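# Swap two hoses into ports matching their grip colors

## Task

Each of the two hoses begins plugged into the port that matches the other hose's grip color; move them so every hose ends up latched in the port whose color equals its own grip, and left that way with the robot not holding it.

## Robot and tools

ROBOT. Two arms, left_arm and right_arm, stand in front of a table, with a two-camera stand fixed to the floor behind them. Scene frame: origin at table-top height, halfway between the nominal arm bases; +x points out over the table, +z up, and left_arm is on the +y side (this is unrelated to which side of an image it appears on). Measured bases: left_arm at (-0.037, +0.239, 0) m, quat_wxyz (+1.000, 0, 0, -0.019); right_arm at (+0.042, -0.225, 0) m, quat_wxyz (+1.000, 0, 0, 0). On each gripper the fingers extend along its own +z and separate along its y; the reported hand point sits between the pads, roughly 1 cm short of the tips. Joint limits (rad), base outward: waist -2.618 to 3.054, shoulder 0.000 to 3.142, elbow 0.000 to 3.142 (fully straight at 2.901), wrist pitch -1.571 to 1.571, wrist yaw -1.571 to 1.571, wrist roll -2.094 to 2.094.

MOTION NUMBERS. Every command row is 14 numbers, each in [-1, 1]: dx, dy, dz, rx, ry, rz, opening for left_arm, then the same seven for right_arm, always all 14 even if one arm is idle. The first six per arm are an offset, not a pose: a shift from that arm's current Hand target, expressed along the Hand target's own axes. Scale: 1.0 equals 0.6 m for dx/dy/dz and 180 degrees for rotation; rx, ry, rz form a single rotation vector. Opening is absolute: +1 fully open (0.094 m), -1 shut. Six zeros asks an arm for nothing new, but its opening number is still obeyed, so repeat the opening you want (0 means half open). The controller limits each step's commanded orientation to 40 degrees from the measured one; Hand target is the command after that clip.

TOOLS.
execute_actions(actions, cameras): actions is a list of actions; each action is a table of at most 15 rows at 1/30 s per row, a shorter table repeating its final row up to 15 steps. All rows of one action are measured from the Hand target at that action's start, not from the previous row; the next action or call starts from the new Hand target, so sending the same offset again moves further. An empty actions list returns a full status plus all images. cameras: list of names, ["all"], or [] (unknown names invalidate the call).
move(target, speed, blend, opening_speed, grip_force, blocking, cameras): target is one 14-number row or a list of up to 15 rows; every row is an offset from the same starting Hand targets, not chained. The grippers follow straight paths that end together, capped at 10 s total. speed: path top speed in m/s, 0.002 to 2.9, default 0.25 (turning up to twice that in rad/s); one value or one per target. blend: corner rounding radius in m per target, 0 means stop at each. opening_speed: rate of opening change per second on the -1..+1 scale, at least 0.2; use it to close gently. grip_force: newtons per finger pad, 10 to 50, one value or one per arm; it persists, and low values close slowly. blocking=false returns after about 0.5 s while the move keeps running. Openings of the first row are sent at once; those of later rows only after arrival and rest there.
wait(seconds, cameras): 0 to 3600 s; lets things run, ends early if a running move finishes.
stop(cameras): brakes a running move.
zoom_image(camera, region): closer look at the newest image of cam_head_left, cam_head_right, cam_high, cam_low, cam_left_wrist or cam_right_wrist; region [x0, y0, x1, y1] in pixels, at most 504 by 504. All images are 896x504.
finished_scene(scene): integer, the current scene number; irreversible, call only when both hoses are latched and stay so unheld.

RESULTS. Per arm: end_effector_position (m) and end_effector_quat_wxyz in the scene frame (can be a few cm off, worse at long reach); Hand target, the base for the next offsets; Tool commands; grip_measured on the opening scale (reads a little wide when empty, narrower than a hard part under squeeze); grip_effort_nm, gripper motor effort, negative closing, not a pad force; Joint positions (last number is the opening in m); Joint velocities, possibly just "within noise"; joint torques, with numbers 1 to 3 wrapping at ±28 N m. A move adds a move: line whose ending is done, off_target, moving, held or fault, with limits=paced (pose clipped) or limits=held (steps withheld). done means within 10 mm and 2 degrees; it says nothing about contact. MOTOR HOT appears at 75 °C; a fault at 90 °C folds that arm away for good; at 100 °C it collapses.

CAUTIONS. Grippers often stop short or sag and tilt from friction and weight; check the pose after each motion and send the remaining gap as a fresh offset. Tiny moves may not happen or may go sideways. Avoid paths passing near an arm's own base, which can whip the elbow round. Never let the arms, grippers or wrist cameras touch or squeeze each other, and don't strain wrist camera cables. Fast moves and targets placed deep past a contact hit and press hard; approach ports slowly. To release a push, command back past the gripper. Don't drop hoses, release them while moving, or let anything leave the table. Long holding or stretched reach heats motors. Occasional outside nudges may shift loose objects.

Each tool is called after "Emit:" as name([rows], argument=value, ...), one row to a line, values as JSON.

## Session

Emit:
execute_actions(actions=[])

Scene clock: 0.00 s.
left_arm: end_effector_position=(+0.3550, +0.2576, +0.0854) grip_measured=+1.000 grip_effort_nm=n/a end_effector_quat_wxyz=(+0.569, -0.096, +0.815, +0.053) | right_arm: end_effector_position=(+0.4334, -0.2490, +0.0680) grip_measured=+1.000 grip_effort_nm=n/a end_effector_quat_wxyz=(+0.542, +0.056, +0.830, -0.121)
Joint positions: left_arm=[-0.027 1.562 0.37 0.826 -0.258 -0.122 0.094] | right_arm=[0.09 1.625 0.384 0.821 0.348 -0.002 0.094]
Joint velocities: within noise
Joint torques (N m): no reading
Heat: left arm: 29 °C; right arm: 27 °C.
Hand target: left_arm +0.3570, +0.2575, +0.0892; +0.573, -0.097, +0.812, +0.053 | right_arm +0.4354, -0.2487, +0.0714; +0.546, +0.057, +0.827, -0.121
Tool commands: left_gripper/opening=+1.0 right_gripper/opening=+1.0

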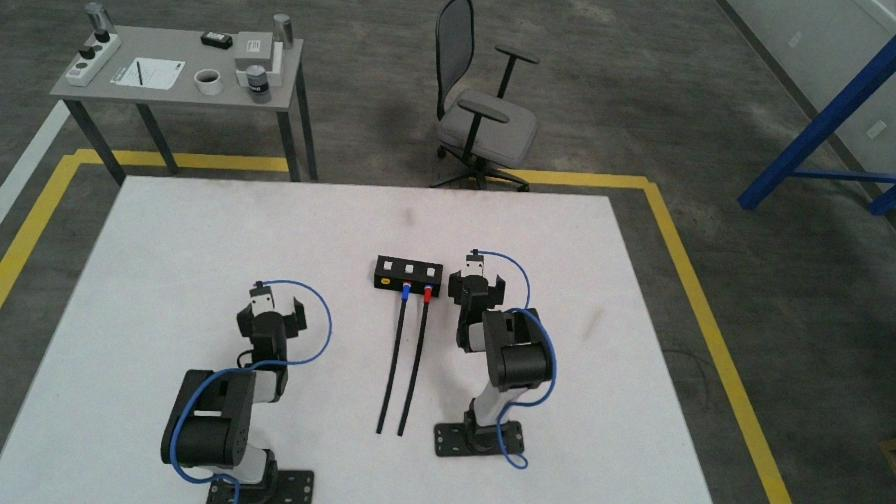

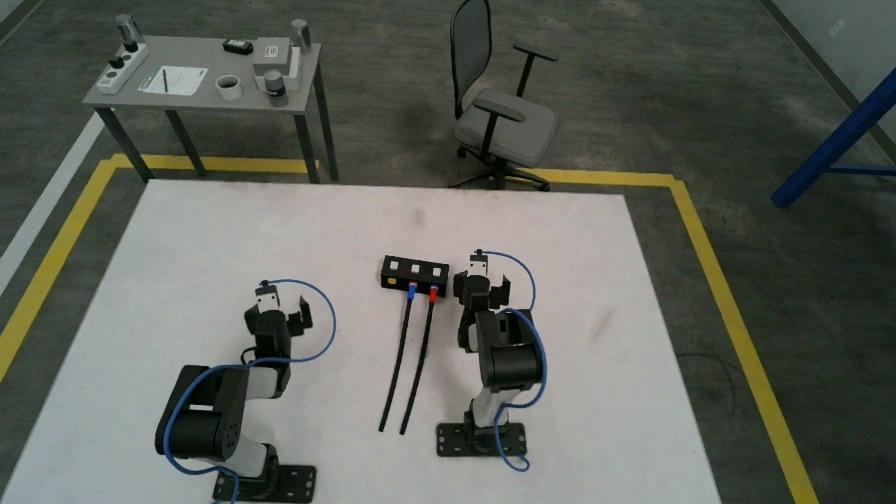

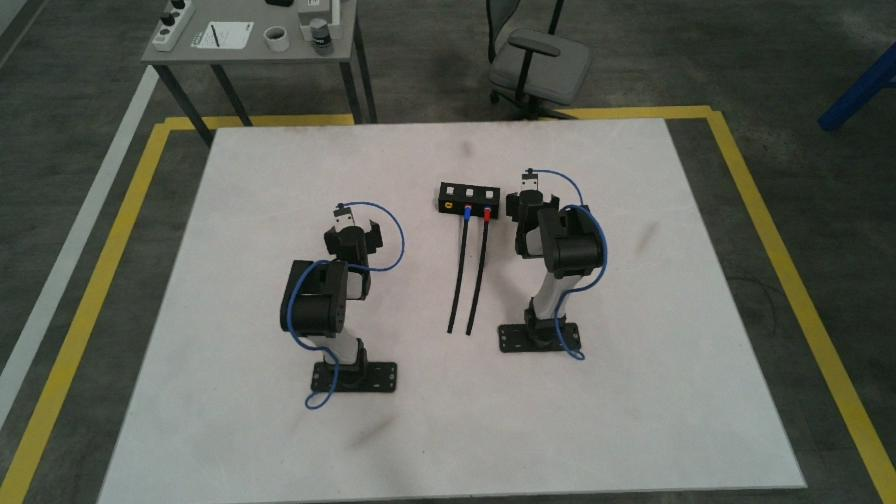

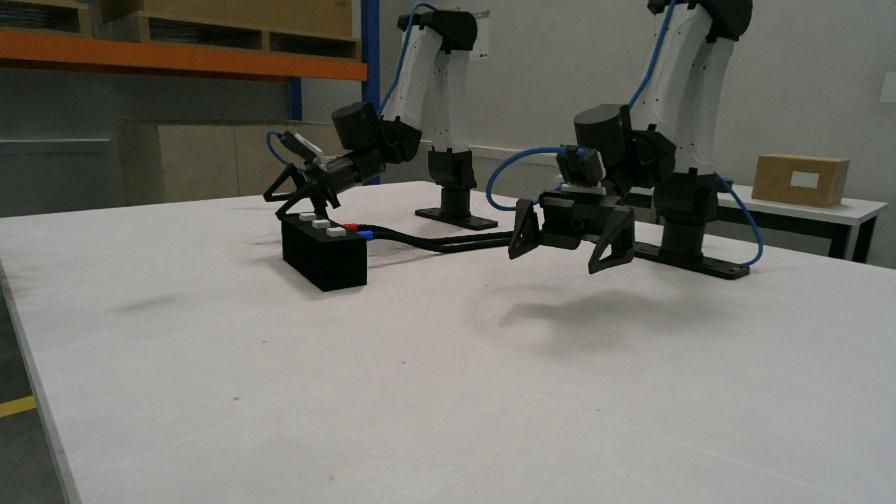

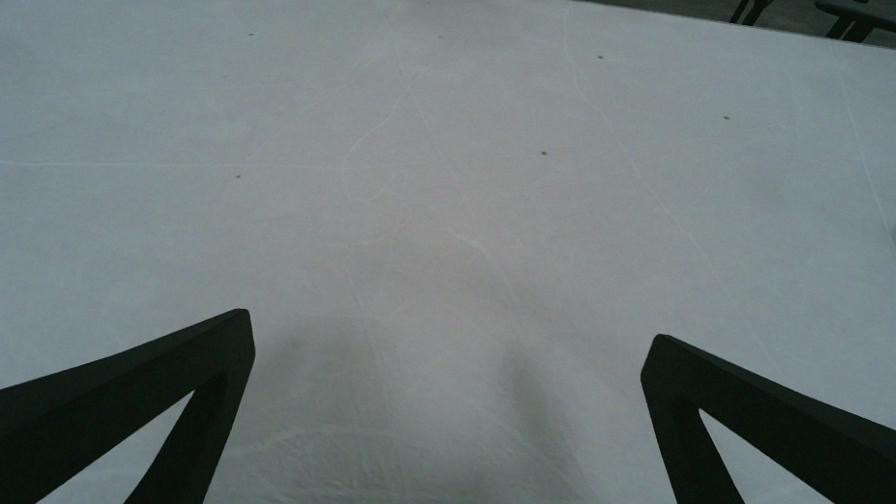

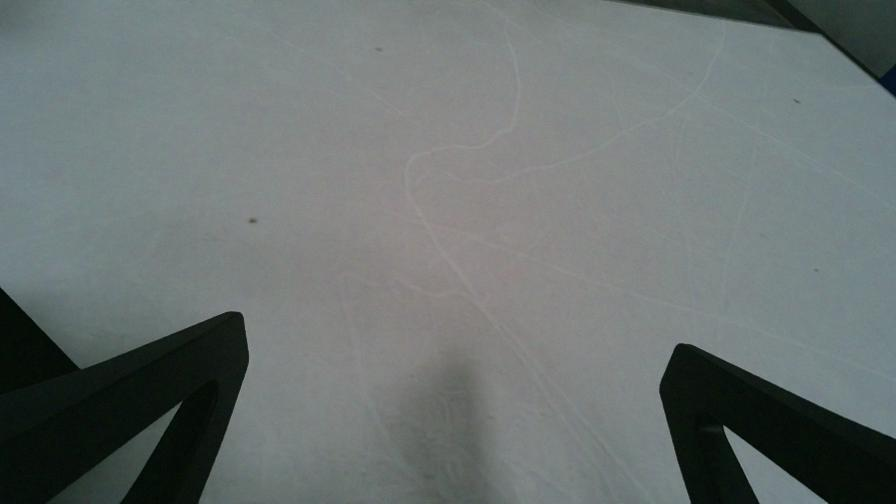

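Emit:
zoom_image(camera="cam_head_left", region=[350, 240, 470, 310])

Emit:
zoom_image(camera="cam_low", region=[250, 180, 410, 300])

Emit:
zoom_image(camera="cam_high", region=[420, 160, 540, 240])

Emit:
zoom_image(camera="cam_head_right", region=[360, 240, 480, 310])

Scaled by 4.200 from the camera's image (finer frame: 1280x720).

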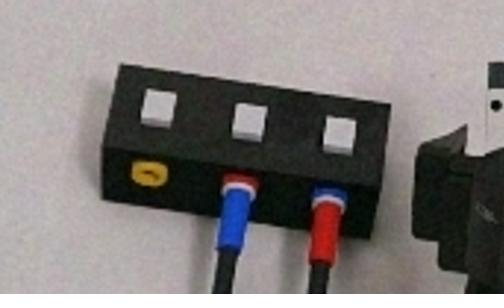

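Scaled by 3.150 from the camera's image (finer frame: 1280x720).

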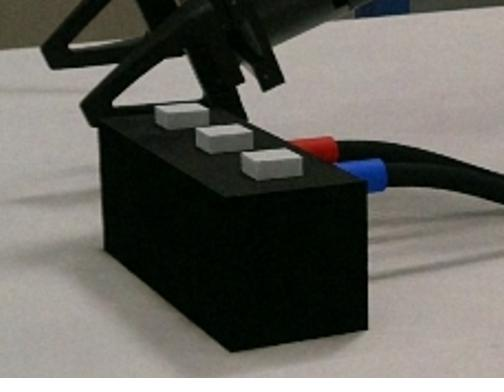

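Scaled by 4.200 from the camera's image (finer frame: 1280x720).

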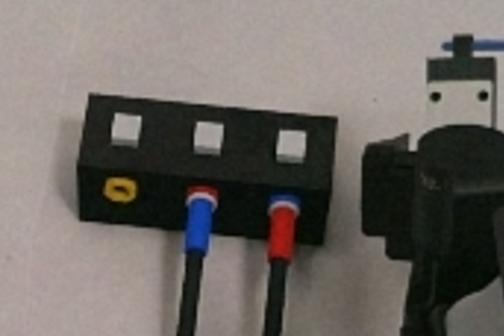

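Scaled by 4.200 from the camera's image (finer frame: 1280x720).

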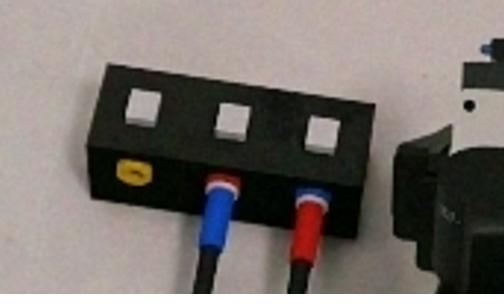

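Emit:
move([
  [-0.072,-0.163,-0.061,0.09,0.108,0.08,-1,-0.012,-0.059,-0.215,0,0,0,0],
  [-0.1438,-0.327,-0.1225,0.1806,0.2161,0.1609,-1,-0.0368,0.1728,-0.3695,-0.0348,0.1255,0.0301,0],
], blend=0.03, cameras=["all"])

Scene clock: 27.50 s.
left_arm: end_effector_position=(+0.3571, +0.0645, +0.1978) grip_measured=-0.997 grip_effort_nm=-0.16 end_effector_quat_wxyz=(+0.250, +0.244, +0.935, -0.064) | right_arm: end_effector_position=(+0.2699, -0.0944, +0.1569) grip_measured=+0.002 grip_effort_nm=-0.11 end_effector_quat_wxyz=(+0.383, +0.087, +0.919, -0.040)
Joint positions: left_arm=[-0.355 1.719 1.631 -0.964 0.055 0.102 0] | right_arm=[0.968 1.135 0.876 -0.935 0.712 1.015 0.047]
Joint torques (N m): left_arm=[-0.32 -6.79 9.8 1.51 -0.01 0.05] | right_arm=[0.49 -1.61 8.51 0.88 0.5 0.16]
Heat: left arm: 32 °C; right arm: 30 °C.
Hand target: left_arm +0.3598, +0.0599, +0.1999; +0.250, +0.251, +0.933, -0.067 | right_arm +0.2705, -0.0899, +0.1606; +0.381, +0.088, +0.920, -0.037
Off the commanded pose: left_arm 0.006 m, 1 deg | right_arm 0.006 m, 1 deg.
move: done
cam_left_wrist: T_world_to_cam=[[-0.4174, -0.90818, 0.03149, 0.20527], [-0.90856, 0.41642, -0.03337, 0.32954], [0.01719, -0.04254, -0.99895, 0.29174]] pos_world=[0.38007, 0.06161, 0.29596]
cam_right_wrist: T_world_to_cam=[[-0.12638, -0.98823, 0.08624, -0.07261], [-0.95265, 0.09668, -0.28828, 0.33732], [0.27655, -0.11859, -0.95366, 0.15744]] pos_world=[0.26863, -0.0857, 0.25364]

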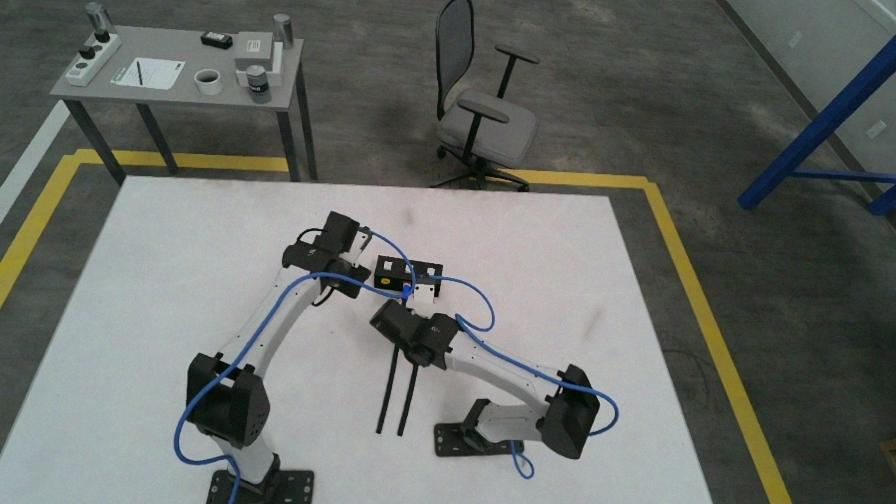

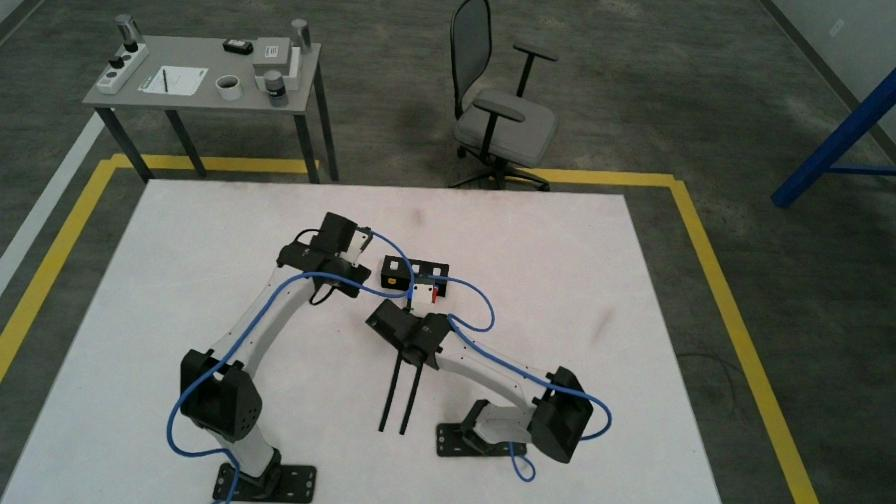

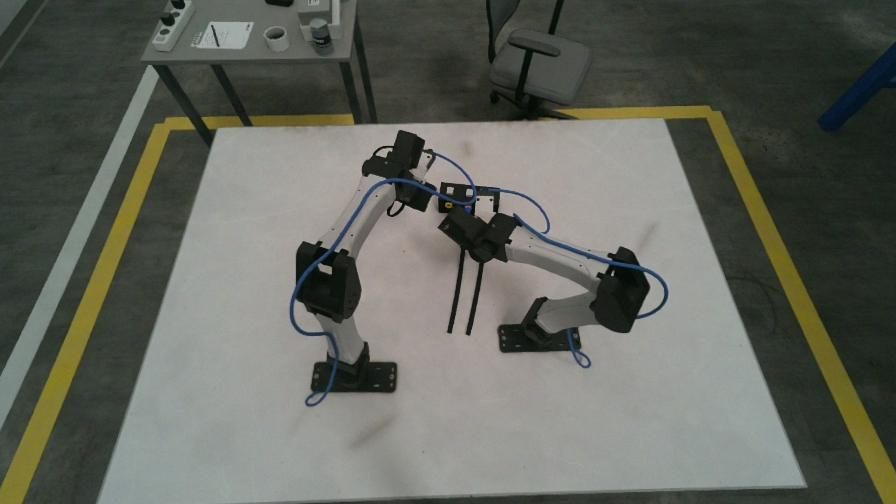

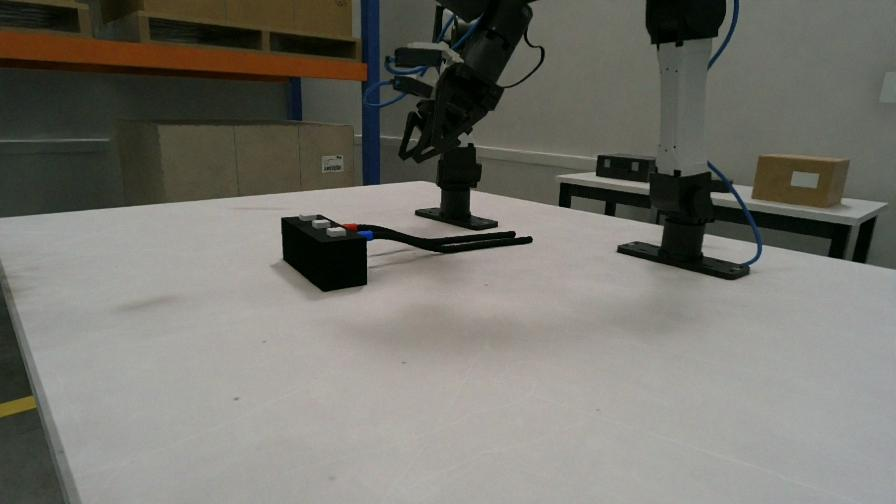

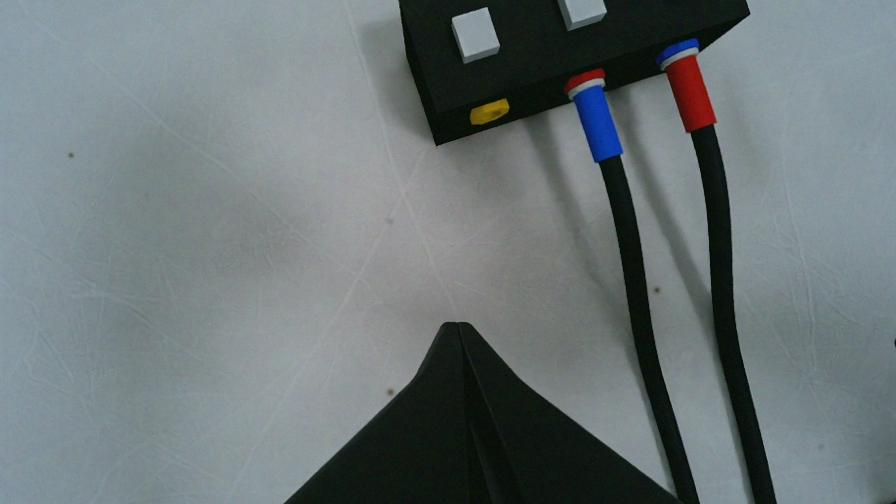

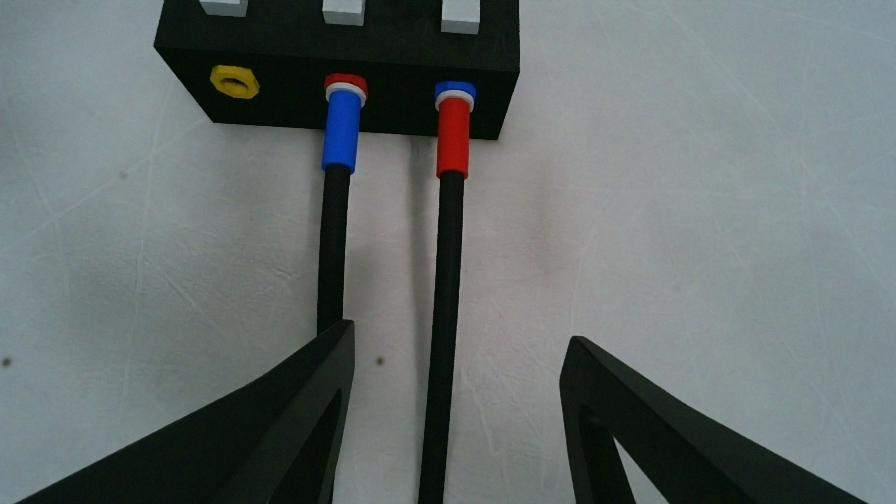

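Emit:
move(target=[-0.102,0.0295,0.0588,0.194,-0.0249,0.3043,-1,-0.043,0.0822,0.2093,0,-0.139,0,0], cameras=["cam_low","cam_left_wrist","cam_right_wrist","cam_head_left"])

Scene clock: 60.03 s.
left_arm: end_effector_position=(+0.4274, +0.0392, +0.2034) grip_measured=-0.997 grip_effort_nm=-0.16 end_effector_quat_wxyz=(+0.269, +0.681, +0.655, -0.186) | right_arm: end_effector_position=(+0.3850, -0.0558, +0.0977) grip_measured=+0.002 grip_effort_nm=-0.10 end_effector_quat_wxyz=(+0.574, +0.081, +0.814, -0.038)
Joint positions: left_arm=[-0.168 2.404 2.662 -1.554 0.614 1.316 0] | right_arm=[0.824 1.603 0.567 0.455 0.904 0.509 0.047]
Joint torques (N m): left_arm=[0.31 -10.67 8.24 0.82 0.33 0.03] | right_arm=[-0.53 -4.29 4.81 1.85 0.57 -0.01]
Heat: left arm: 36 °C; right arm: 36 °C.
Hand target: left_arm +0.4298, +0.0399, +0.2001; +0.203, +0.703, +0.644, -0.222 | right_arm +0.3849, -0.0618, +0.0900; +0.571, +0.078, +0.815, -0.055
Off the commanded pose: left_arm 0.004 m, 9 deg | right_arm 0.010 m, 2 deg.
joint sent to its limit (left arm) — joint 4 (wrist pitch), lower limit. The joint targets are off in orientation, not in position.
move: off_target (left_arm)
cam_left_wrist: T_world_to_cam=[[-0.99404, -0.07614, -0.07801, 0.44758], [-0.0616, 0.98277, -0.17426, 0.04853], [0.08993, -0.16842, -0.9816, 0.26531]] pos_world=[0.42405, 0.03107, 0.3038]
cam_right_wrist: T_world_to_cam=[[-0.14994, -0.98637, 0.06777, -0.00385], [-0.74277, 0.06714, -0.66617, 0.38065], [0.65254, -0.15022, -0.74272, -0.09339]] pos_world=[0.3431, -0.04338, 0.18447]
Images, in order (width x height): cam_head_left 896x504, cam_low 896x504, cam_left_wrist 896x504, cam_right_wrist 896x504.

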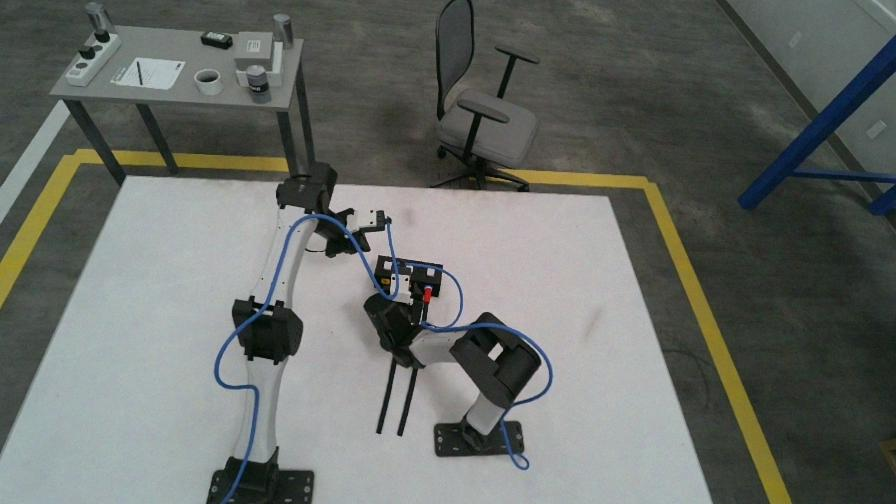

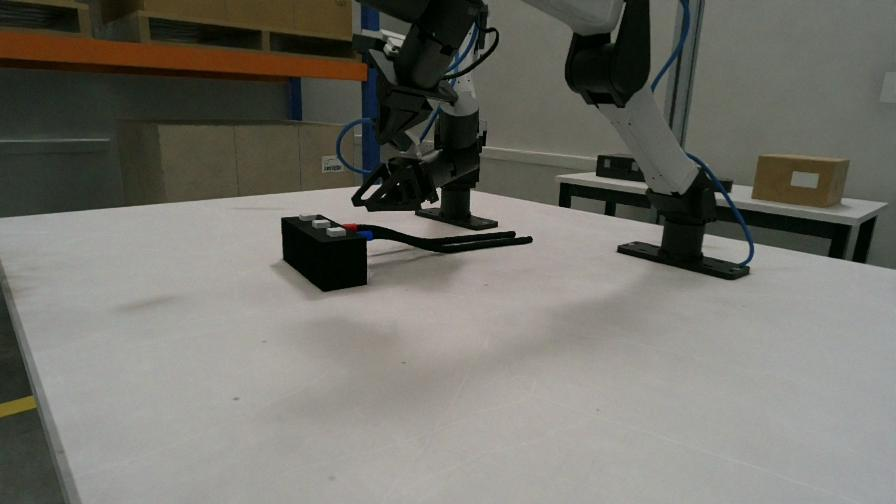

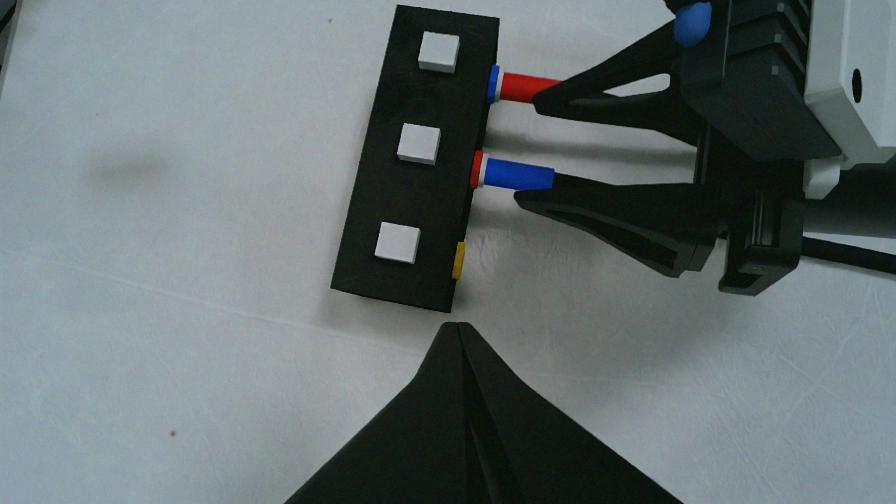

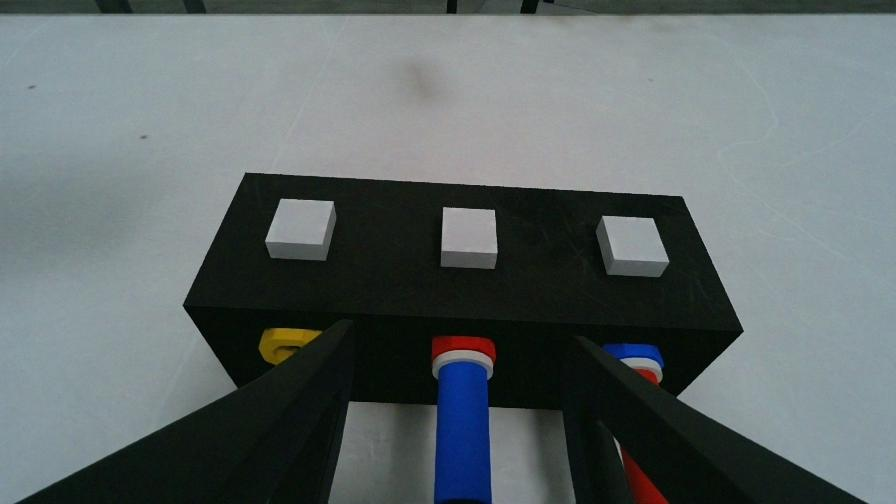

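Emit:
move(target=[0,0,0,0,0,0,-1,0.0697,-0.002,0.033,0,0,0,0], speed=0.1, cameras=["cam_low","cam_left_wrist","cam_right_wrist"])

Scene clock: 69.30 s.
left_arm: end_effector_position=(+0.4274, +0.0392, +0.2034) grip_measured=-0.997 grip_effort_nm=-0.16 end_effector_quat_wxyz=(+0.269, +0.681, +0.655, -0.186) | right_arm: end_effector_position=(+0.3900, -0.0589, +0.0527) grip_measured=+0.002 grip_effort_nm=-0.10 end_effector_quat_wxyz=(+0.576, +0.084, +0.812, -0.043)
Joint positions: left_arm=[-0.168 2.404 2.662 -1.554 0.614 1.316 0] | right_arm=[0.808 1.812 0.515 0.729 0.904 0.494 0.047]
Joint torques (N m): left_arm=[0.34 -10.71 8.2 0.83 0.34 0.04] | right_arm=[-0.58 -4.89 3.74 1.86 0.4 -0.02]
Heat: left arm: 38 °C; right arm: 35 °C.
Hand target: left_arm +0.4298, +0.0399, +0.2001; +0.203, +0.703, +0.644, -0.222 | right_arm +0.3888, -0.0639, +0.0438; +0.571, +0.078, +0.816, -0.055
Off the commanded pose: left_arm 0.004 m, 9 deg | right_arm 0.010 m, 2 deg.
joint sent to its limit (left arm) — joint 4 (wrist pitch), lower limit. The joint targets are off in orientation, not in position.
move: done
cam_left_wrist: T_world_to_cam=[[-0.99404, -0.07614, -0.07801, 0.44758], [-0.0616, 0.98277, -0.17426, 0.04853], [0.08993, -0.16842, -0.9816, 0.26531]] pos_world=[0.42405, 0.03107, 0.3038]
cam_right_wrist: T_world_to_cam=[[-0.16136, -0.98434, 0.07094, 0.00136], [-0.73776, 0.07257, -0.67115, 0.35317], [0.6555, -0.16063, -0.73792, -0.13261]] pos_world=[0.3477, -0.04559, 0.13908]

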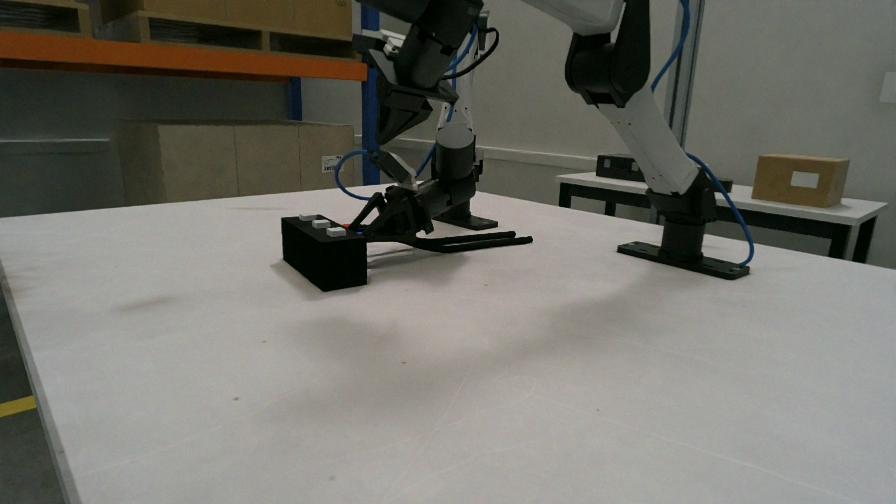

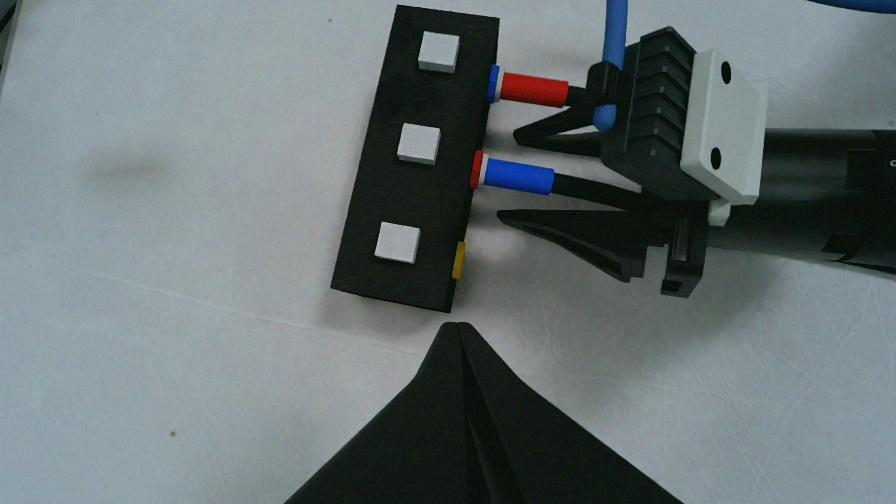

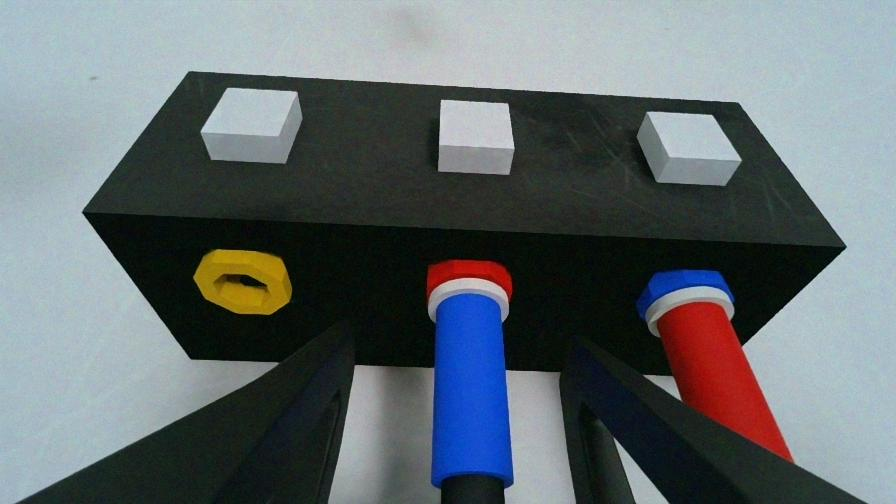

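Emit:
move([
  [0,0,0,0,0,0,-1,0.0187,-0.005,0.0168,0,0,0,0],
  [0,0,0,0,0,0,-1,0.0187,-0.005,0.0168,0,0,0,-0.85],
], speed=0.1, opening_speed=1, cameras=["cam_left_wrist","cam_right_wrist"])

Scene clock: 77.27 s.
left_arm: end_effector_position=(+0.4274, +0.0392, +0.2034) grip_measured=-0.997 grip_effort_nm=-0.16 end_effector_quat_wxyz=(+0.269, +0.681, +0.655, -0.186) | right_arm: end_effector_position=(+0.3967, -0.0626, +0.0466) grip_measured=-0.683 grip_effort_nm=-1.02 end_effector_quat_wxyz=(+0.586, +0.090, +0.804, -0.039)
Joint positions: left_arm=[-0.168 2.404 2.662 -1.554 0.614 1.316 0] | right_arm=[0.785 1.875 0.504 0.854 0.895 0.463 0.015]
Joint torques (N m): left_arm=[0.4 -10.7 8.27 0.81 0.35 0.03] | right_arm=[-0.54 -4.33 3.58 1.62 0.25 0.07]
Heat: left arm: 39 °C; right arm: 34 °C.
Hand target: left_arm +0.4298, +0.0399, +0.2001; +0.203, +0.703, +0.644, -0.222 | right_arm +0.3939, -0.0679, +0.0299; +0.571, +0.078, +0.815, -0.055
Off the commanded pose: left_arm 0.004 m, 9 deg | right_arm 0.018 m, 3 deg.
joint sent to its limit (left arm) — joint 4 (wrist pitch), lower limit. The joint targets are off in orientation, not in position.
move: off_target (right_arm); target 2's new opening was sent with right_arm's hand 0.017 m and 3 deg from that target
cam_left_wrist: T_world_to_cam=[[-0.99404, -0.07614, -0.07801, 0.44758], [-0.0616, 0.98277, -0.17426, 0.04853], [0.08993, -0.16842, -0.9816, 0.26531]] pos_world=[0.42405, 0.03107, 0.3038]
cam_right_wrist: T_world_to_cam=[[-0.16814, -0.98415, 0.05641, 0.00259], [-0.7195, 0.0834, -0.68947, 0.34867], [0.67383, -0.15651, -0.72212, -0.1498]] pos_world=[0.35224, -0.04997, 0.13208]

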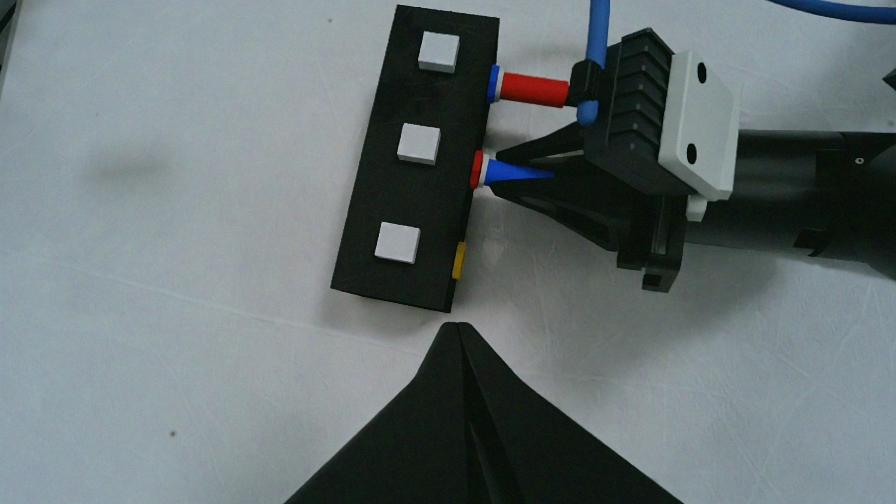

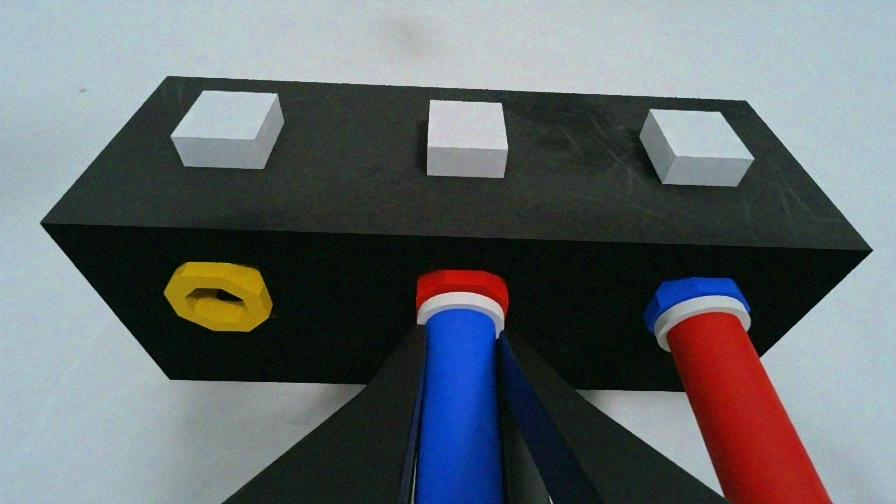

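Emit:
move(target=[-0.0367,0.0602,0.2127,0,0,0,-1,0,0,0,0,0,0,-0.85], cameras=["cam_low","cam_left_wrist","cam_right_wrist"])

Scene clock: 91.97 s.
left_arm: end_effector_position=(+0.4521, -0.0547, +0.1100) grip_measured=-0.997 grip_effort_nm=-0.16 end_effector_quat_wxyz=(+0.251, +0.690, +0.647, -0.206) | right_arm: end_effector_position=(+0.3967, -0.0626, +0.0466) grip_measured=-0.683 grip_effort_nm=-1.02 end_effector_quat_wxyz=(+0.586, +0.090, +0.804, -0.039)
Joint positions: left_arm=[-0.331 2.708 2.845 -1.391 0.591 1.167 0] | right_arm=[0.785 1.875 0.504 0.854 0.895 0.463 0.015]
Joint torques (N m): left_arm=[0.17 -13.15 8.59 1.14 0.17 -0.17] | right_arm=[-0.55 -4.31 3.48 1.62 0.26 0.07]
Heat: left arm: 42 °C; right arm: 32 °C.
Hand target: left_arm +0.4578, -0.0544, +0.1082; +0.203, +0.703, +0.644, -0.222 | right_arm +0.3939, -0.0679, +0.0299; +0.571, +0.078, +0.815, -0.055
Off the commanded pose: left_arm 0.006 m, 6 deg | right_arm 0.018 m, 3 deg.
elbow stopped short (left arm): the move would have taken joint 3 (elbow) straighter than the controller allows.
move: off_target (left_arm)
cam_left_wrist: T_world_to_cam=[[-0.99871, -0.03677, -0.0349, 0.45726], [-0.03017, 0.98431, -0.17387, 0.11185], [0.04075, -0.17259, -0.98415, 0.17798]] pos_world=[0.45279, -0.06256, 0.21057]
cam_right_wrist: T_world_to_cam=[[-0.16814, -0.98415, 0.05641, 0.00259], [-0.7195, 0.0834, -0.68947, 0.34867], [0.67383, -0.15651, -0.72212, -0.1498]] pos_world=[0.35224, -0.04997, 0.13208]

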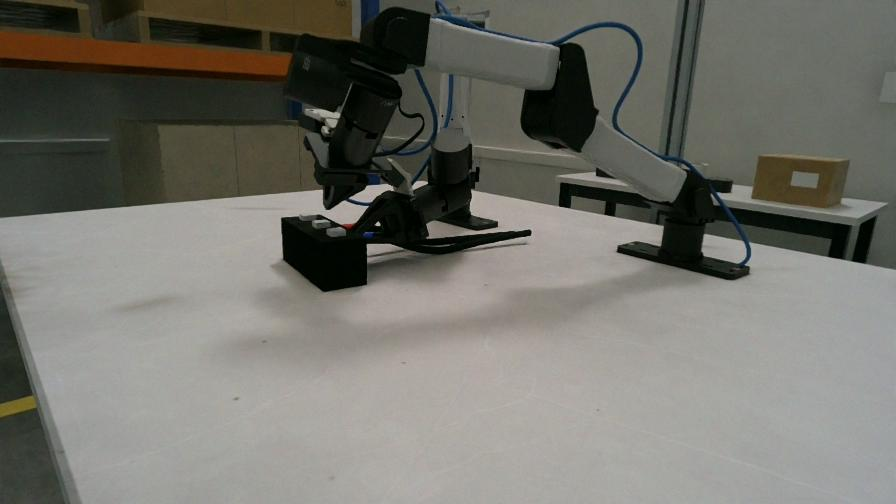

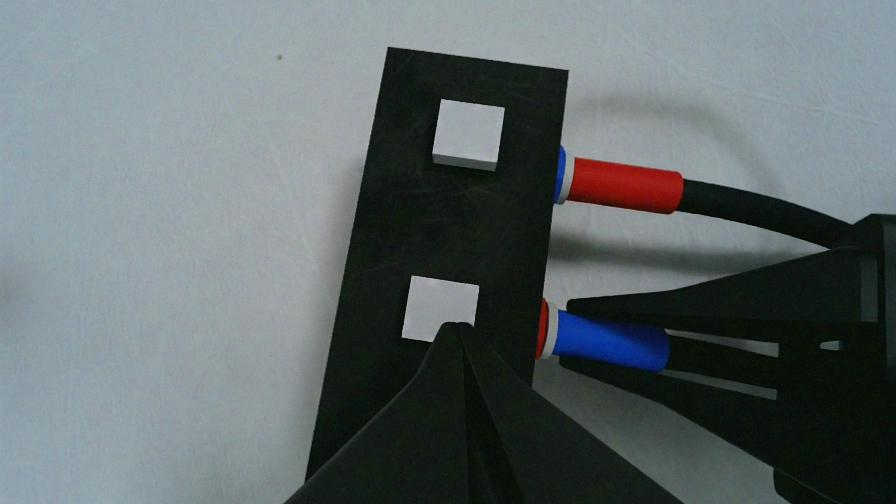

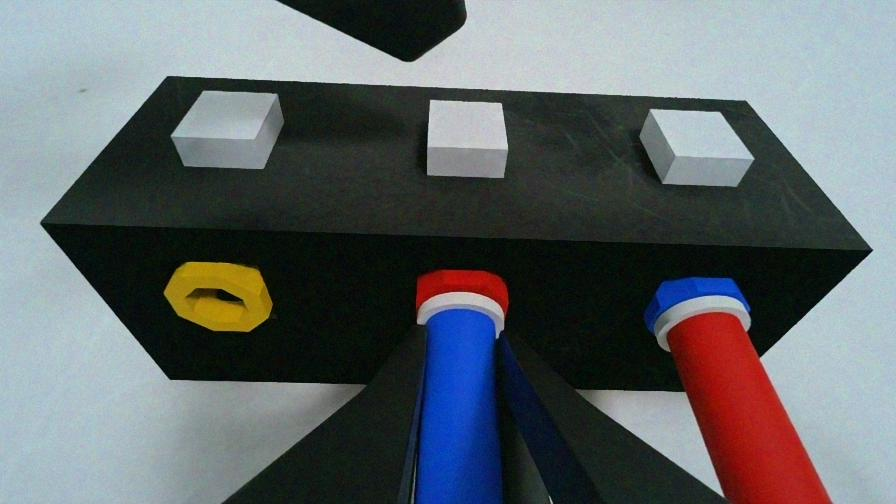

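Emit:
move(target=[-0.0031,-0.0028,0.0174,-0.1048,0.027,-0.1641,-1,0,0,0,0,0,0,-0.85], speed=0.15, cameras=["cam_left_wrist","cam_right_wrist","cam_high"])

Scene clock: 102.50 s.
left_arm: end_effector_position=(+0.4604, -0.0537, +0.0879) grip_measured=-0.997 grip_effort_nm=-0.16 end_effector_quat_wxyz=(+0.214, +0.481, +0.841, -0.127) | right_arm: end_effector_position=(+0.3968, -0.0625, +0.0467) grip_measured=-0.683 grip_effort_nm=-1.02 end_effector_quat_wxyz=(+0.586, +0.090, +0.804, -0.038)
Joint positions: left_arm=[-0.41 2.46 2.332 -1.018 0.278 0.532 0] | right_arm=[0.785 1.875 0.504 0.855 0.895 0.463 0.015]
Joint torques (N m): left_arm=[-1.25 -16.46 6.15 1.44 0.04 -0.19] | right_arm=[-0.54 -4.36 3.58 1.61 0.27 0.07]
Heat: left arm: 46 °C; right arm: 31 °C.
Hand target: left_arm +0.4554, -0.0617, +0.1007; +0.224, +0.483, +0.836, -0.129 | right_arm +0.3939, -0.0679, +0.0299; +0.571, +0.079, +0.815, -0.055
Off the commanded pose: left_arm 0.016 m, 1 deg | right_arm 0.018 m, 3 deg.
move: off_target (left_arm)
cam_left_wrist: T_world_to_cam=[[-0.82028, -0.57056, 0.04002, 0.34737], [-0.57142, 0.82053, -0.01419, 0.33367], [-0.02474, -0.03451, -0.9991, 0.19491]] pos_world=[0.48044, -0.06886, 0.18556]
cam_right_wrist: T_world_to_cam=[[-0.16811, -0.98418, 0.05583, 0.00265], [-0.71913, 0.08371, -0.68982, 0.34867], [0.67423, -0.15612, -0.72183, -0.14989]] pos_world=[0.35224, -0.04997, 0.13218]
Images, in order (width x height): cam_high 896x504, cam_left_wrist 896x504, cam_right_wrist 896x504.

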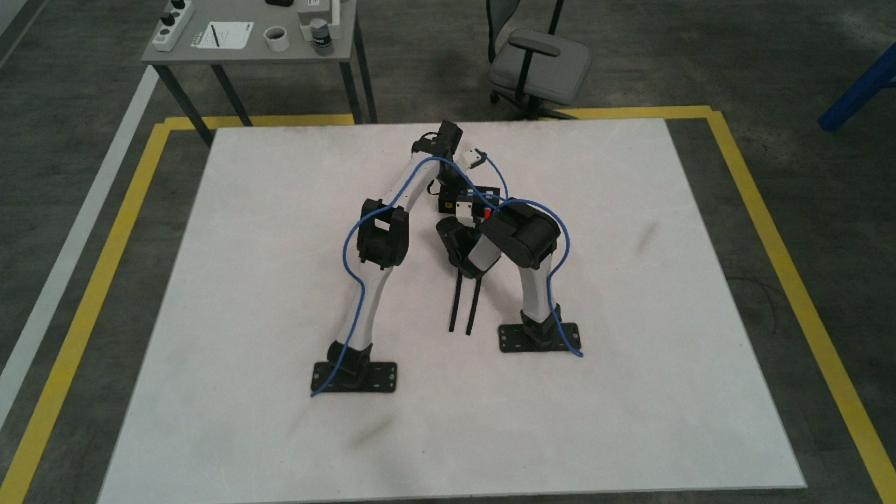

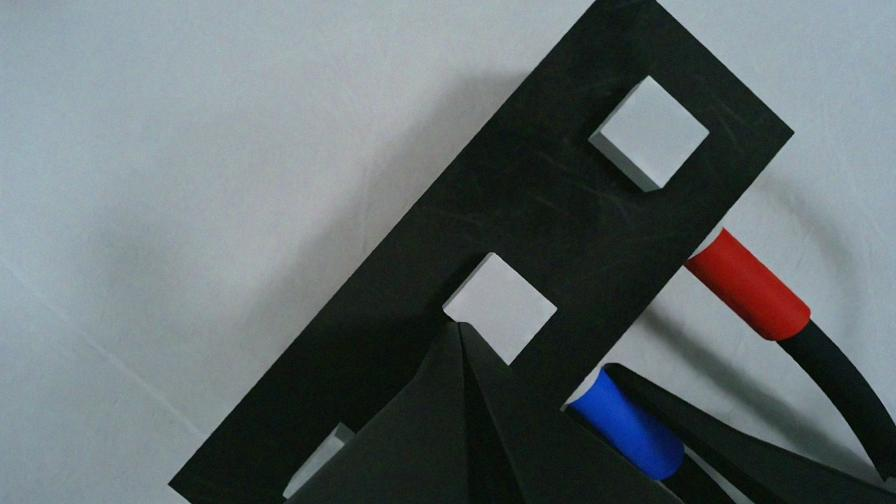

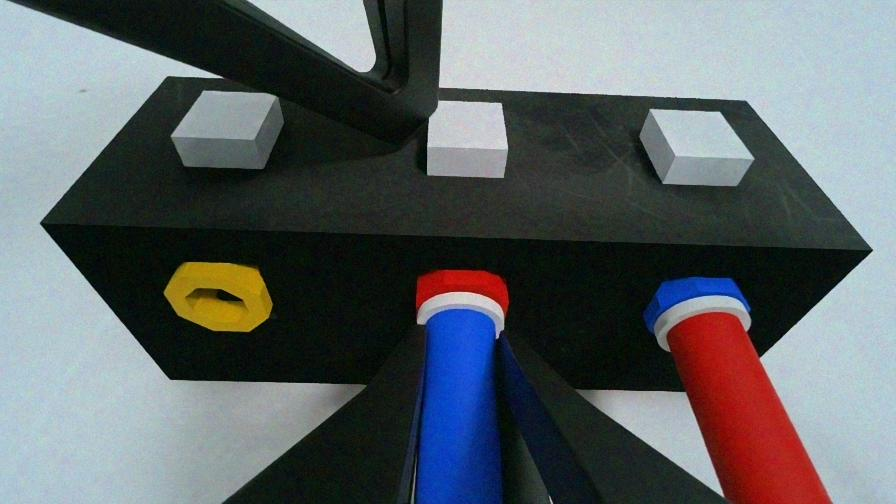

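Emit:
move(target=[-0.0163,-0.0177,-0.0138,0,0,0,-1,0,0,0,0,0,0,-0.85], speed=0.1, cameras=["cam_left_wrist","cam_right_wrist"])

Scene clock: 106.43 s.
left_arm: end_effector_position=(+0.4611, -0.0531, +0.0879) grip_measured=-0.997 grip_effort_nm=-0.16 end_effector_quat_wxyz=(+0.214, +0.476, +0.845, -0.116) | right_arm: end_effector_position=(+0.3968, -0.0624, +0.0468) grip_measured=-0.683 grip_effort_nm=-1.02 end_effector_quat_wxyz=(+0.587, +0.091, +0.804, -0.038)
Joint positions: left_arm=[-0.416 2.459 2.332 -1.017 0.252 0.517 0] | right_arm=[0.785 1.875 0.504 0.855 0.894 0.465 0.015]
Joint velocities: left_arm=[within noise] | right_arm=[0.012 0.002 -0.007 -0.037 0.168 0.007 -0.001]
Joint torques (N m): left_arm=[-2.44 -17.17 8.84 1.1 0.23 -0.3] | right_arm=[-0.54 -4.29 3.62 1.61 0.25 0.06]
Heat: left arm: 48 °C; right arm: 31 °C.
Hand target: left_arm +0.4484, -0.0708, +0.1129; +0.225, +0.483, +0.836, -0.129 | right_arm +0.3939, -0.0678, +0.0299; +0.571, +0.078, +0.815, -0.055
Off the commanded pose: left_arm 0.033 m, 2 deg | right_arm 0.018 m, 3 deg.
move: off_target (left_arm)
cam_left_wrist: T_world_to_cam=[[-0.81024, -0.58555, 0.02531, 0.34407], [-0.58581, 0.81043, -0.00424, 0.33878], [-0.01803, -0.01826, -0.99967, 0.19281]] pos_world=[0.48072, -0.06957, 0.18548]
cam_right_wrist: T_world_to_cam=[[-0.16834, -0.98425, 0.05397, 0.00298], [-0.71888, 0.08512, -0.68991, 0.34866], [0.67445, -0.15493, -0.72188, -0.1499]] pos_world=[0.35224, -0.04997, 0.13218]

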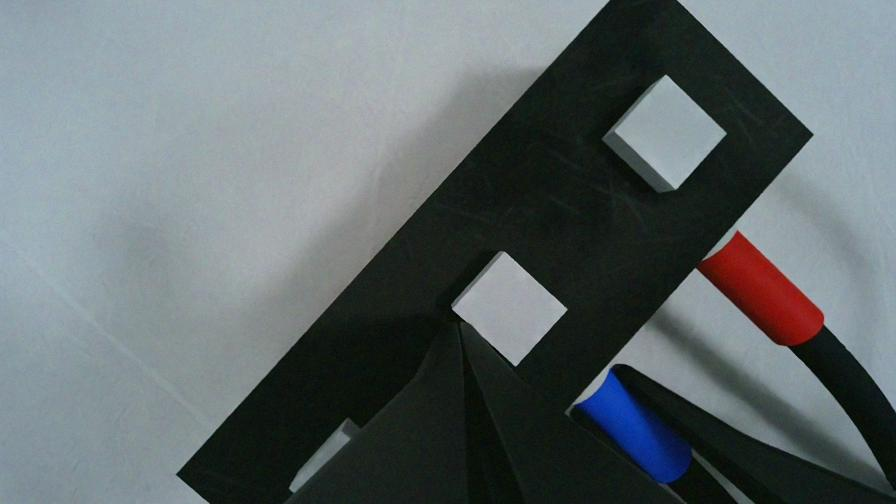

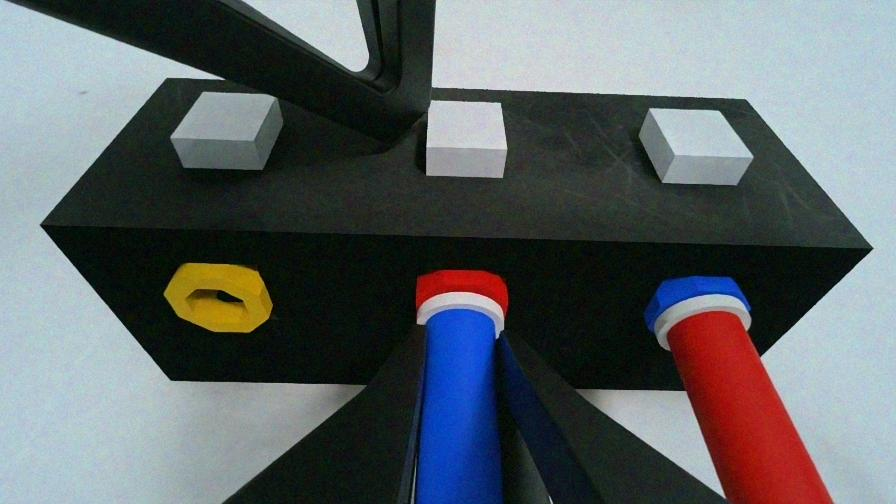

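Emit:
move(target=[0.0006,0.0322,-0.0458,0,0,0,-1,0,0,0,0,0,0,-0.85], speed=0.1)

Scene clock: 110.27 s.
left_arm: end_effector_position=(+0.4552, -0.0505, +0.1328) grip_measured=-0.997 grip_effort_nm=-0.16 end_effector_quat_wxyz=(+0.221, +0.481, +0.839, -0.127) | right_arm: end_effector_position=(+0.3968, -0.0624, +0.0468) grip_measured=-0.683 grip_effort_nm=-1.02 end_effector_quat_wxyz=(+0.586, +0.090, +0.804, -0.038)
Joint positions: left_arm=[-0.409 2.459 2.505 -1.179 0.28 0.532 0] | right_arm=[0.785 1.875 0.504 0.855 0.894 0.464 0.015]
Joint torques (N m): left_arm=[0.51 -13 9.39 1.29 0.14 0.05] | right_arm=[-0.58 -4.31 3.58 1.61 0.26 0.06]
Heat: left arm: 53 °C; right arm: 31 °C.
Hand target: left_arm +0.4581, -0.0489, +0.1365; +0.225, +0.483, +0.836, -0.129 | right_arm +0.3939, -0.0679, +0.0299; +0.571, +0.078, +0.816, -0.055
Off the commanded pose: left_arm 0.005 m, 1 deg | right_arm 0.018 m, 3 deg.
move: done


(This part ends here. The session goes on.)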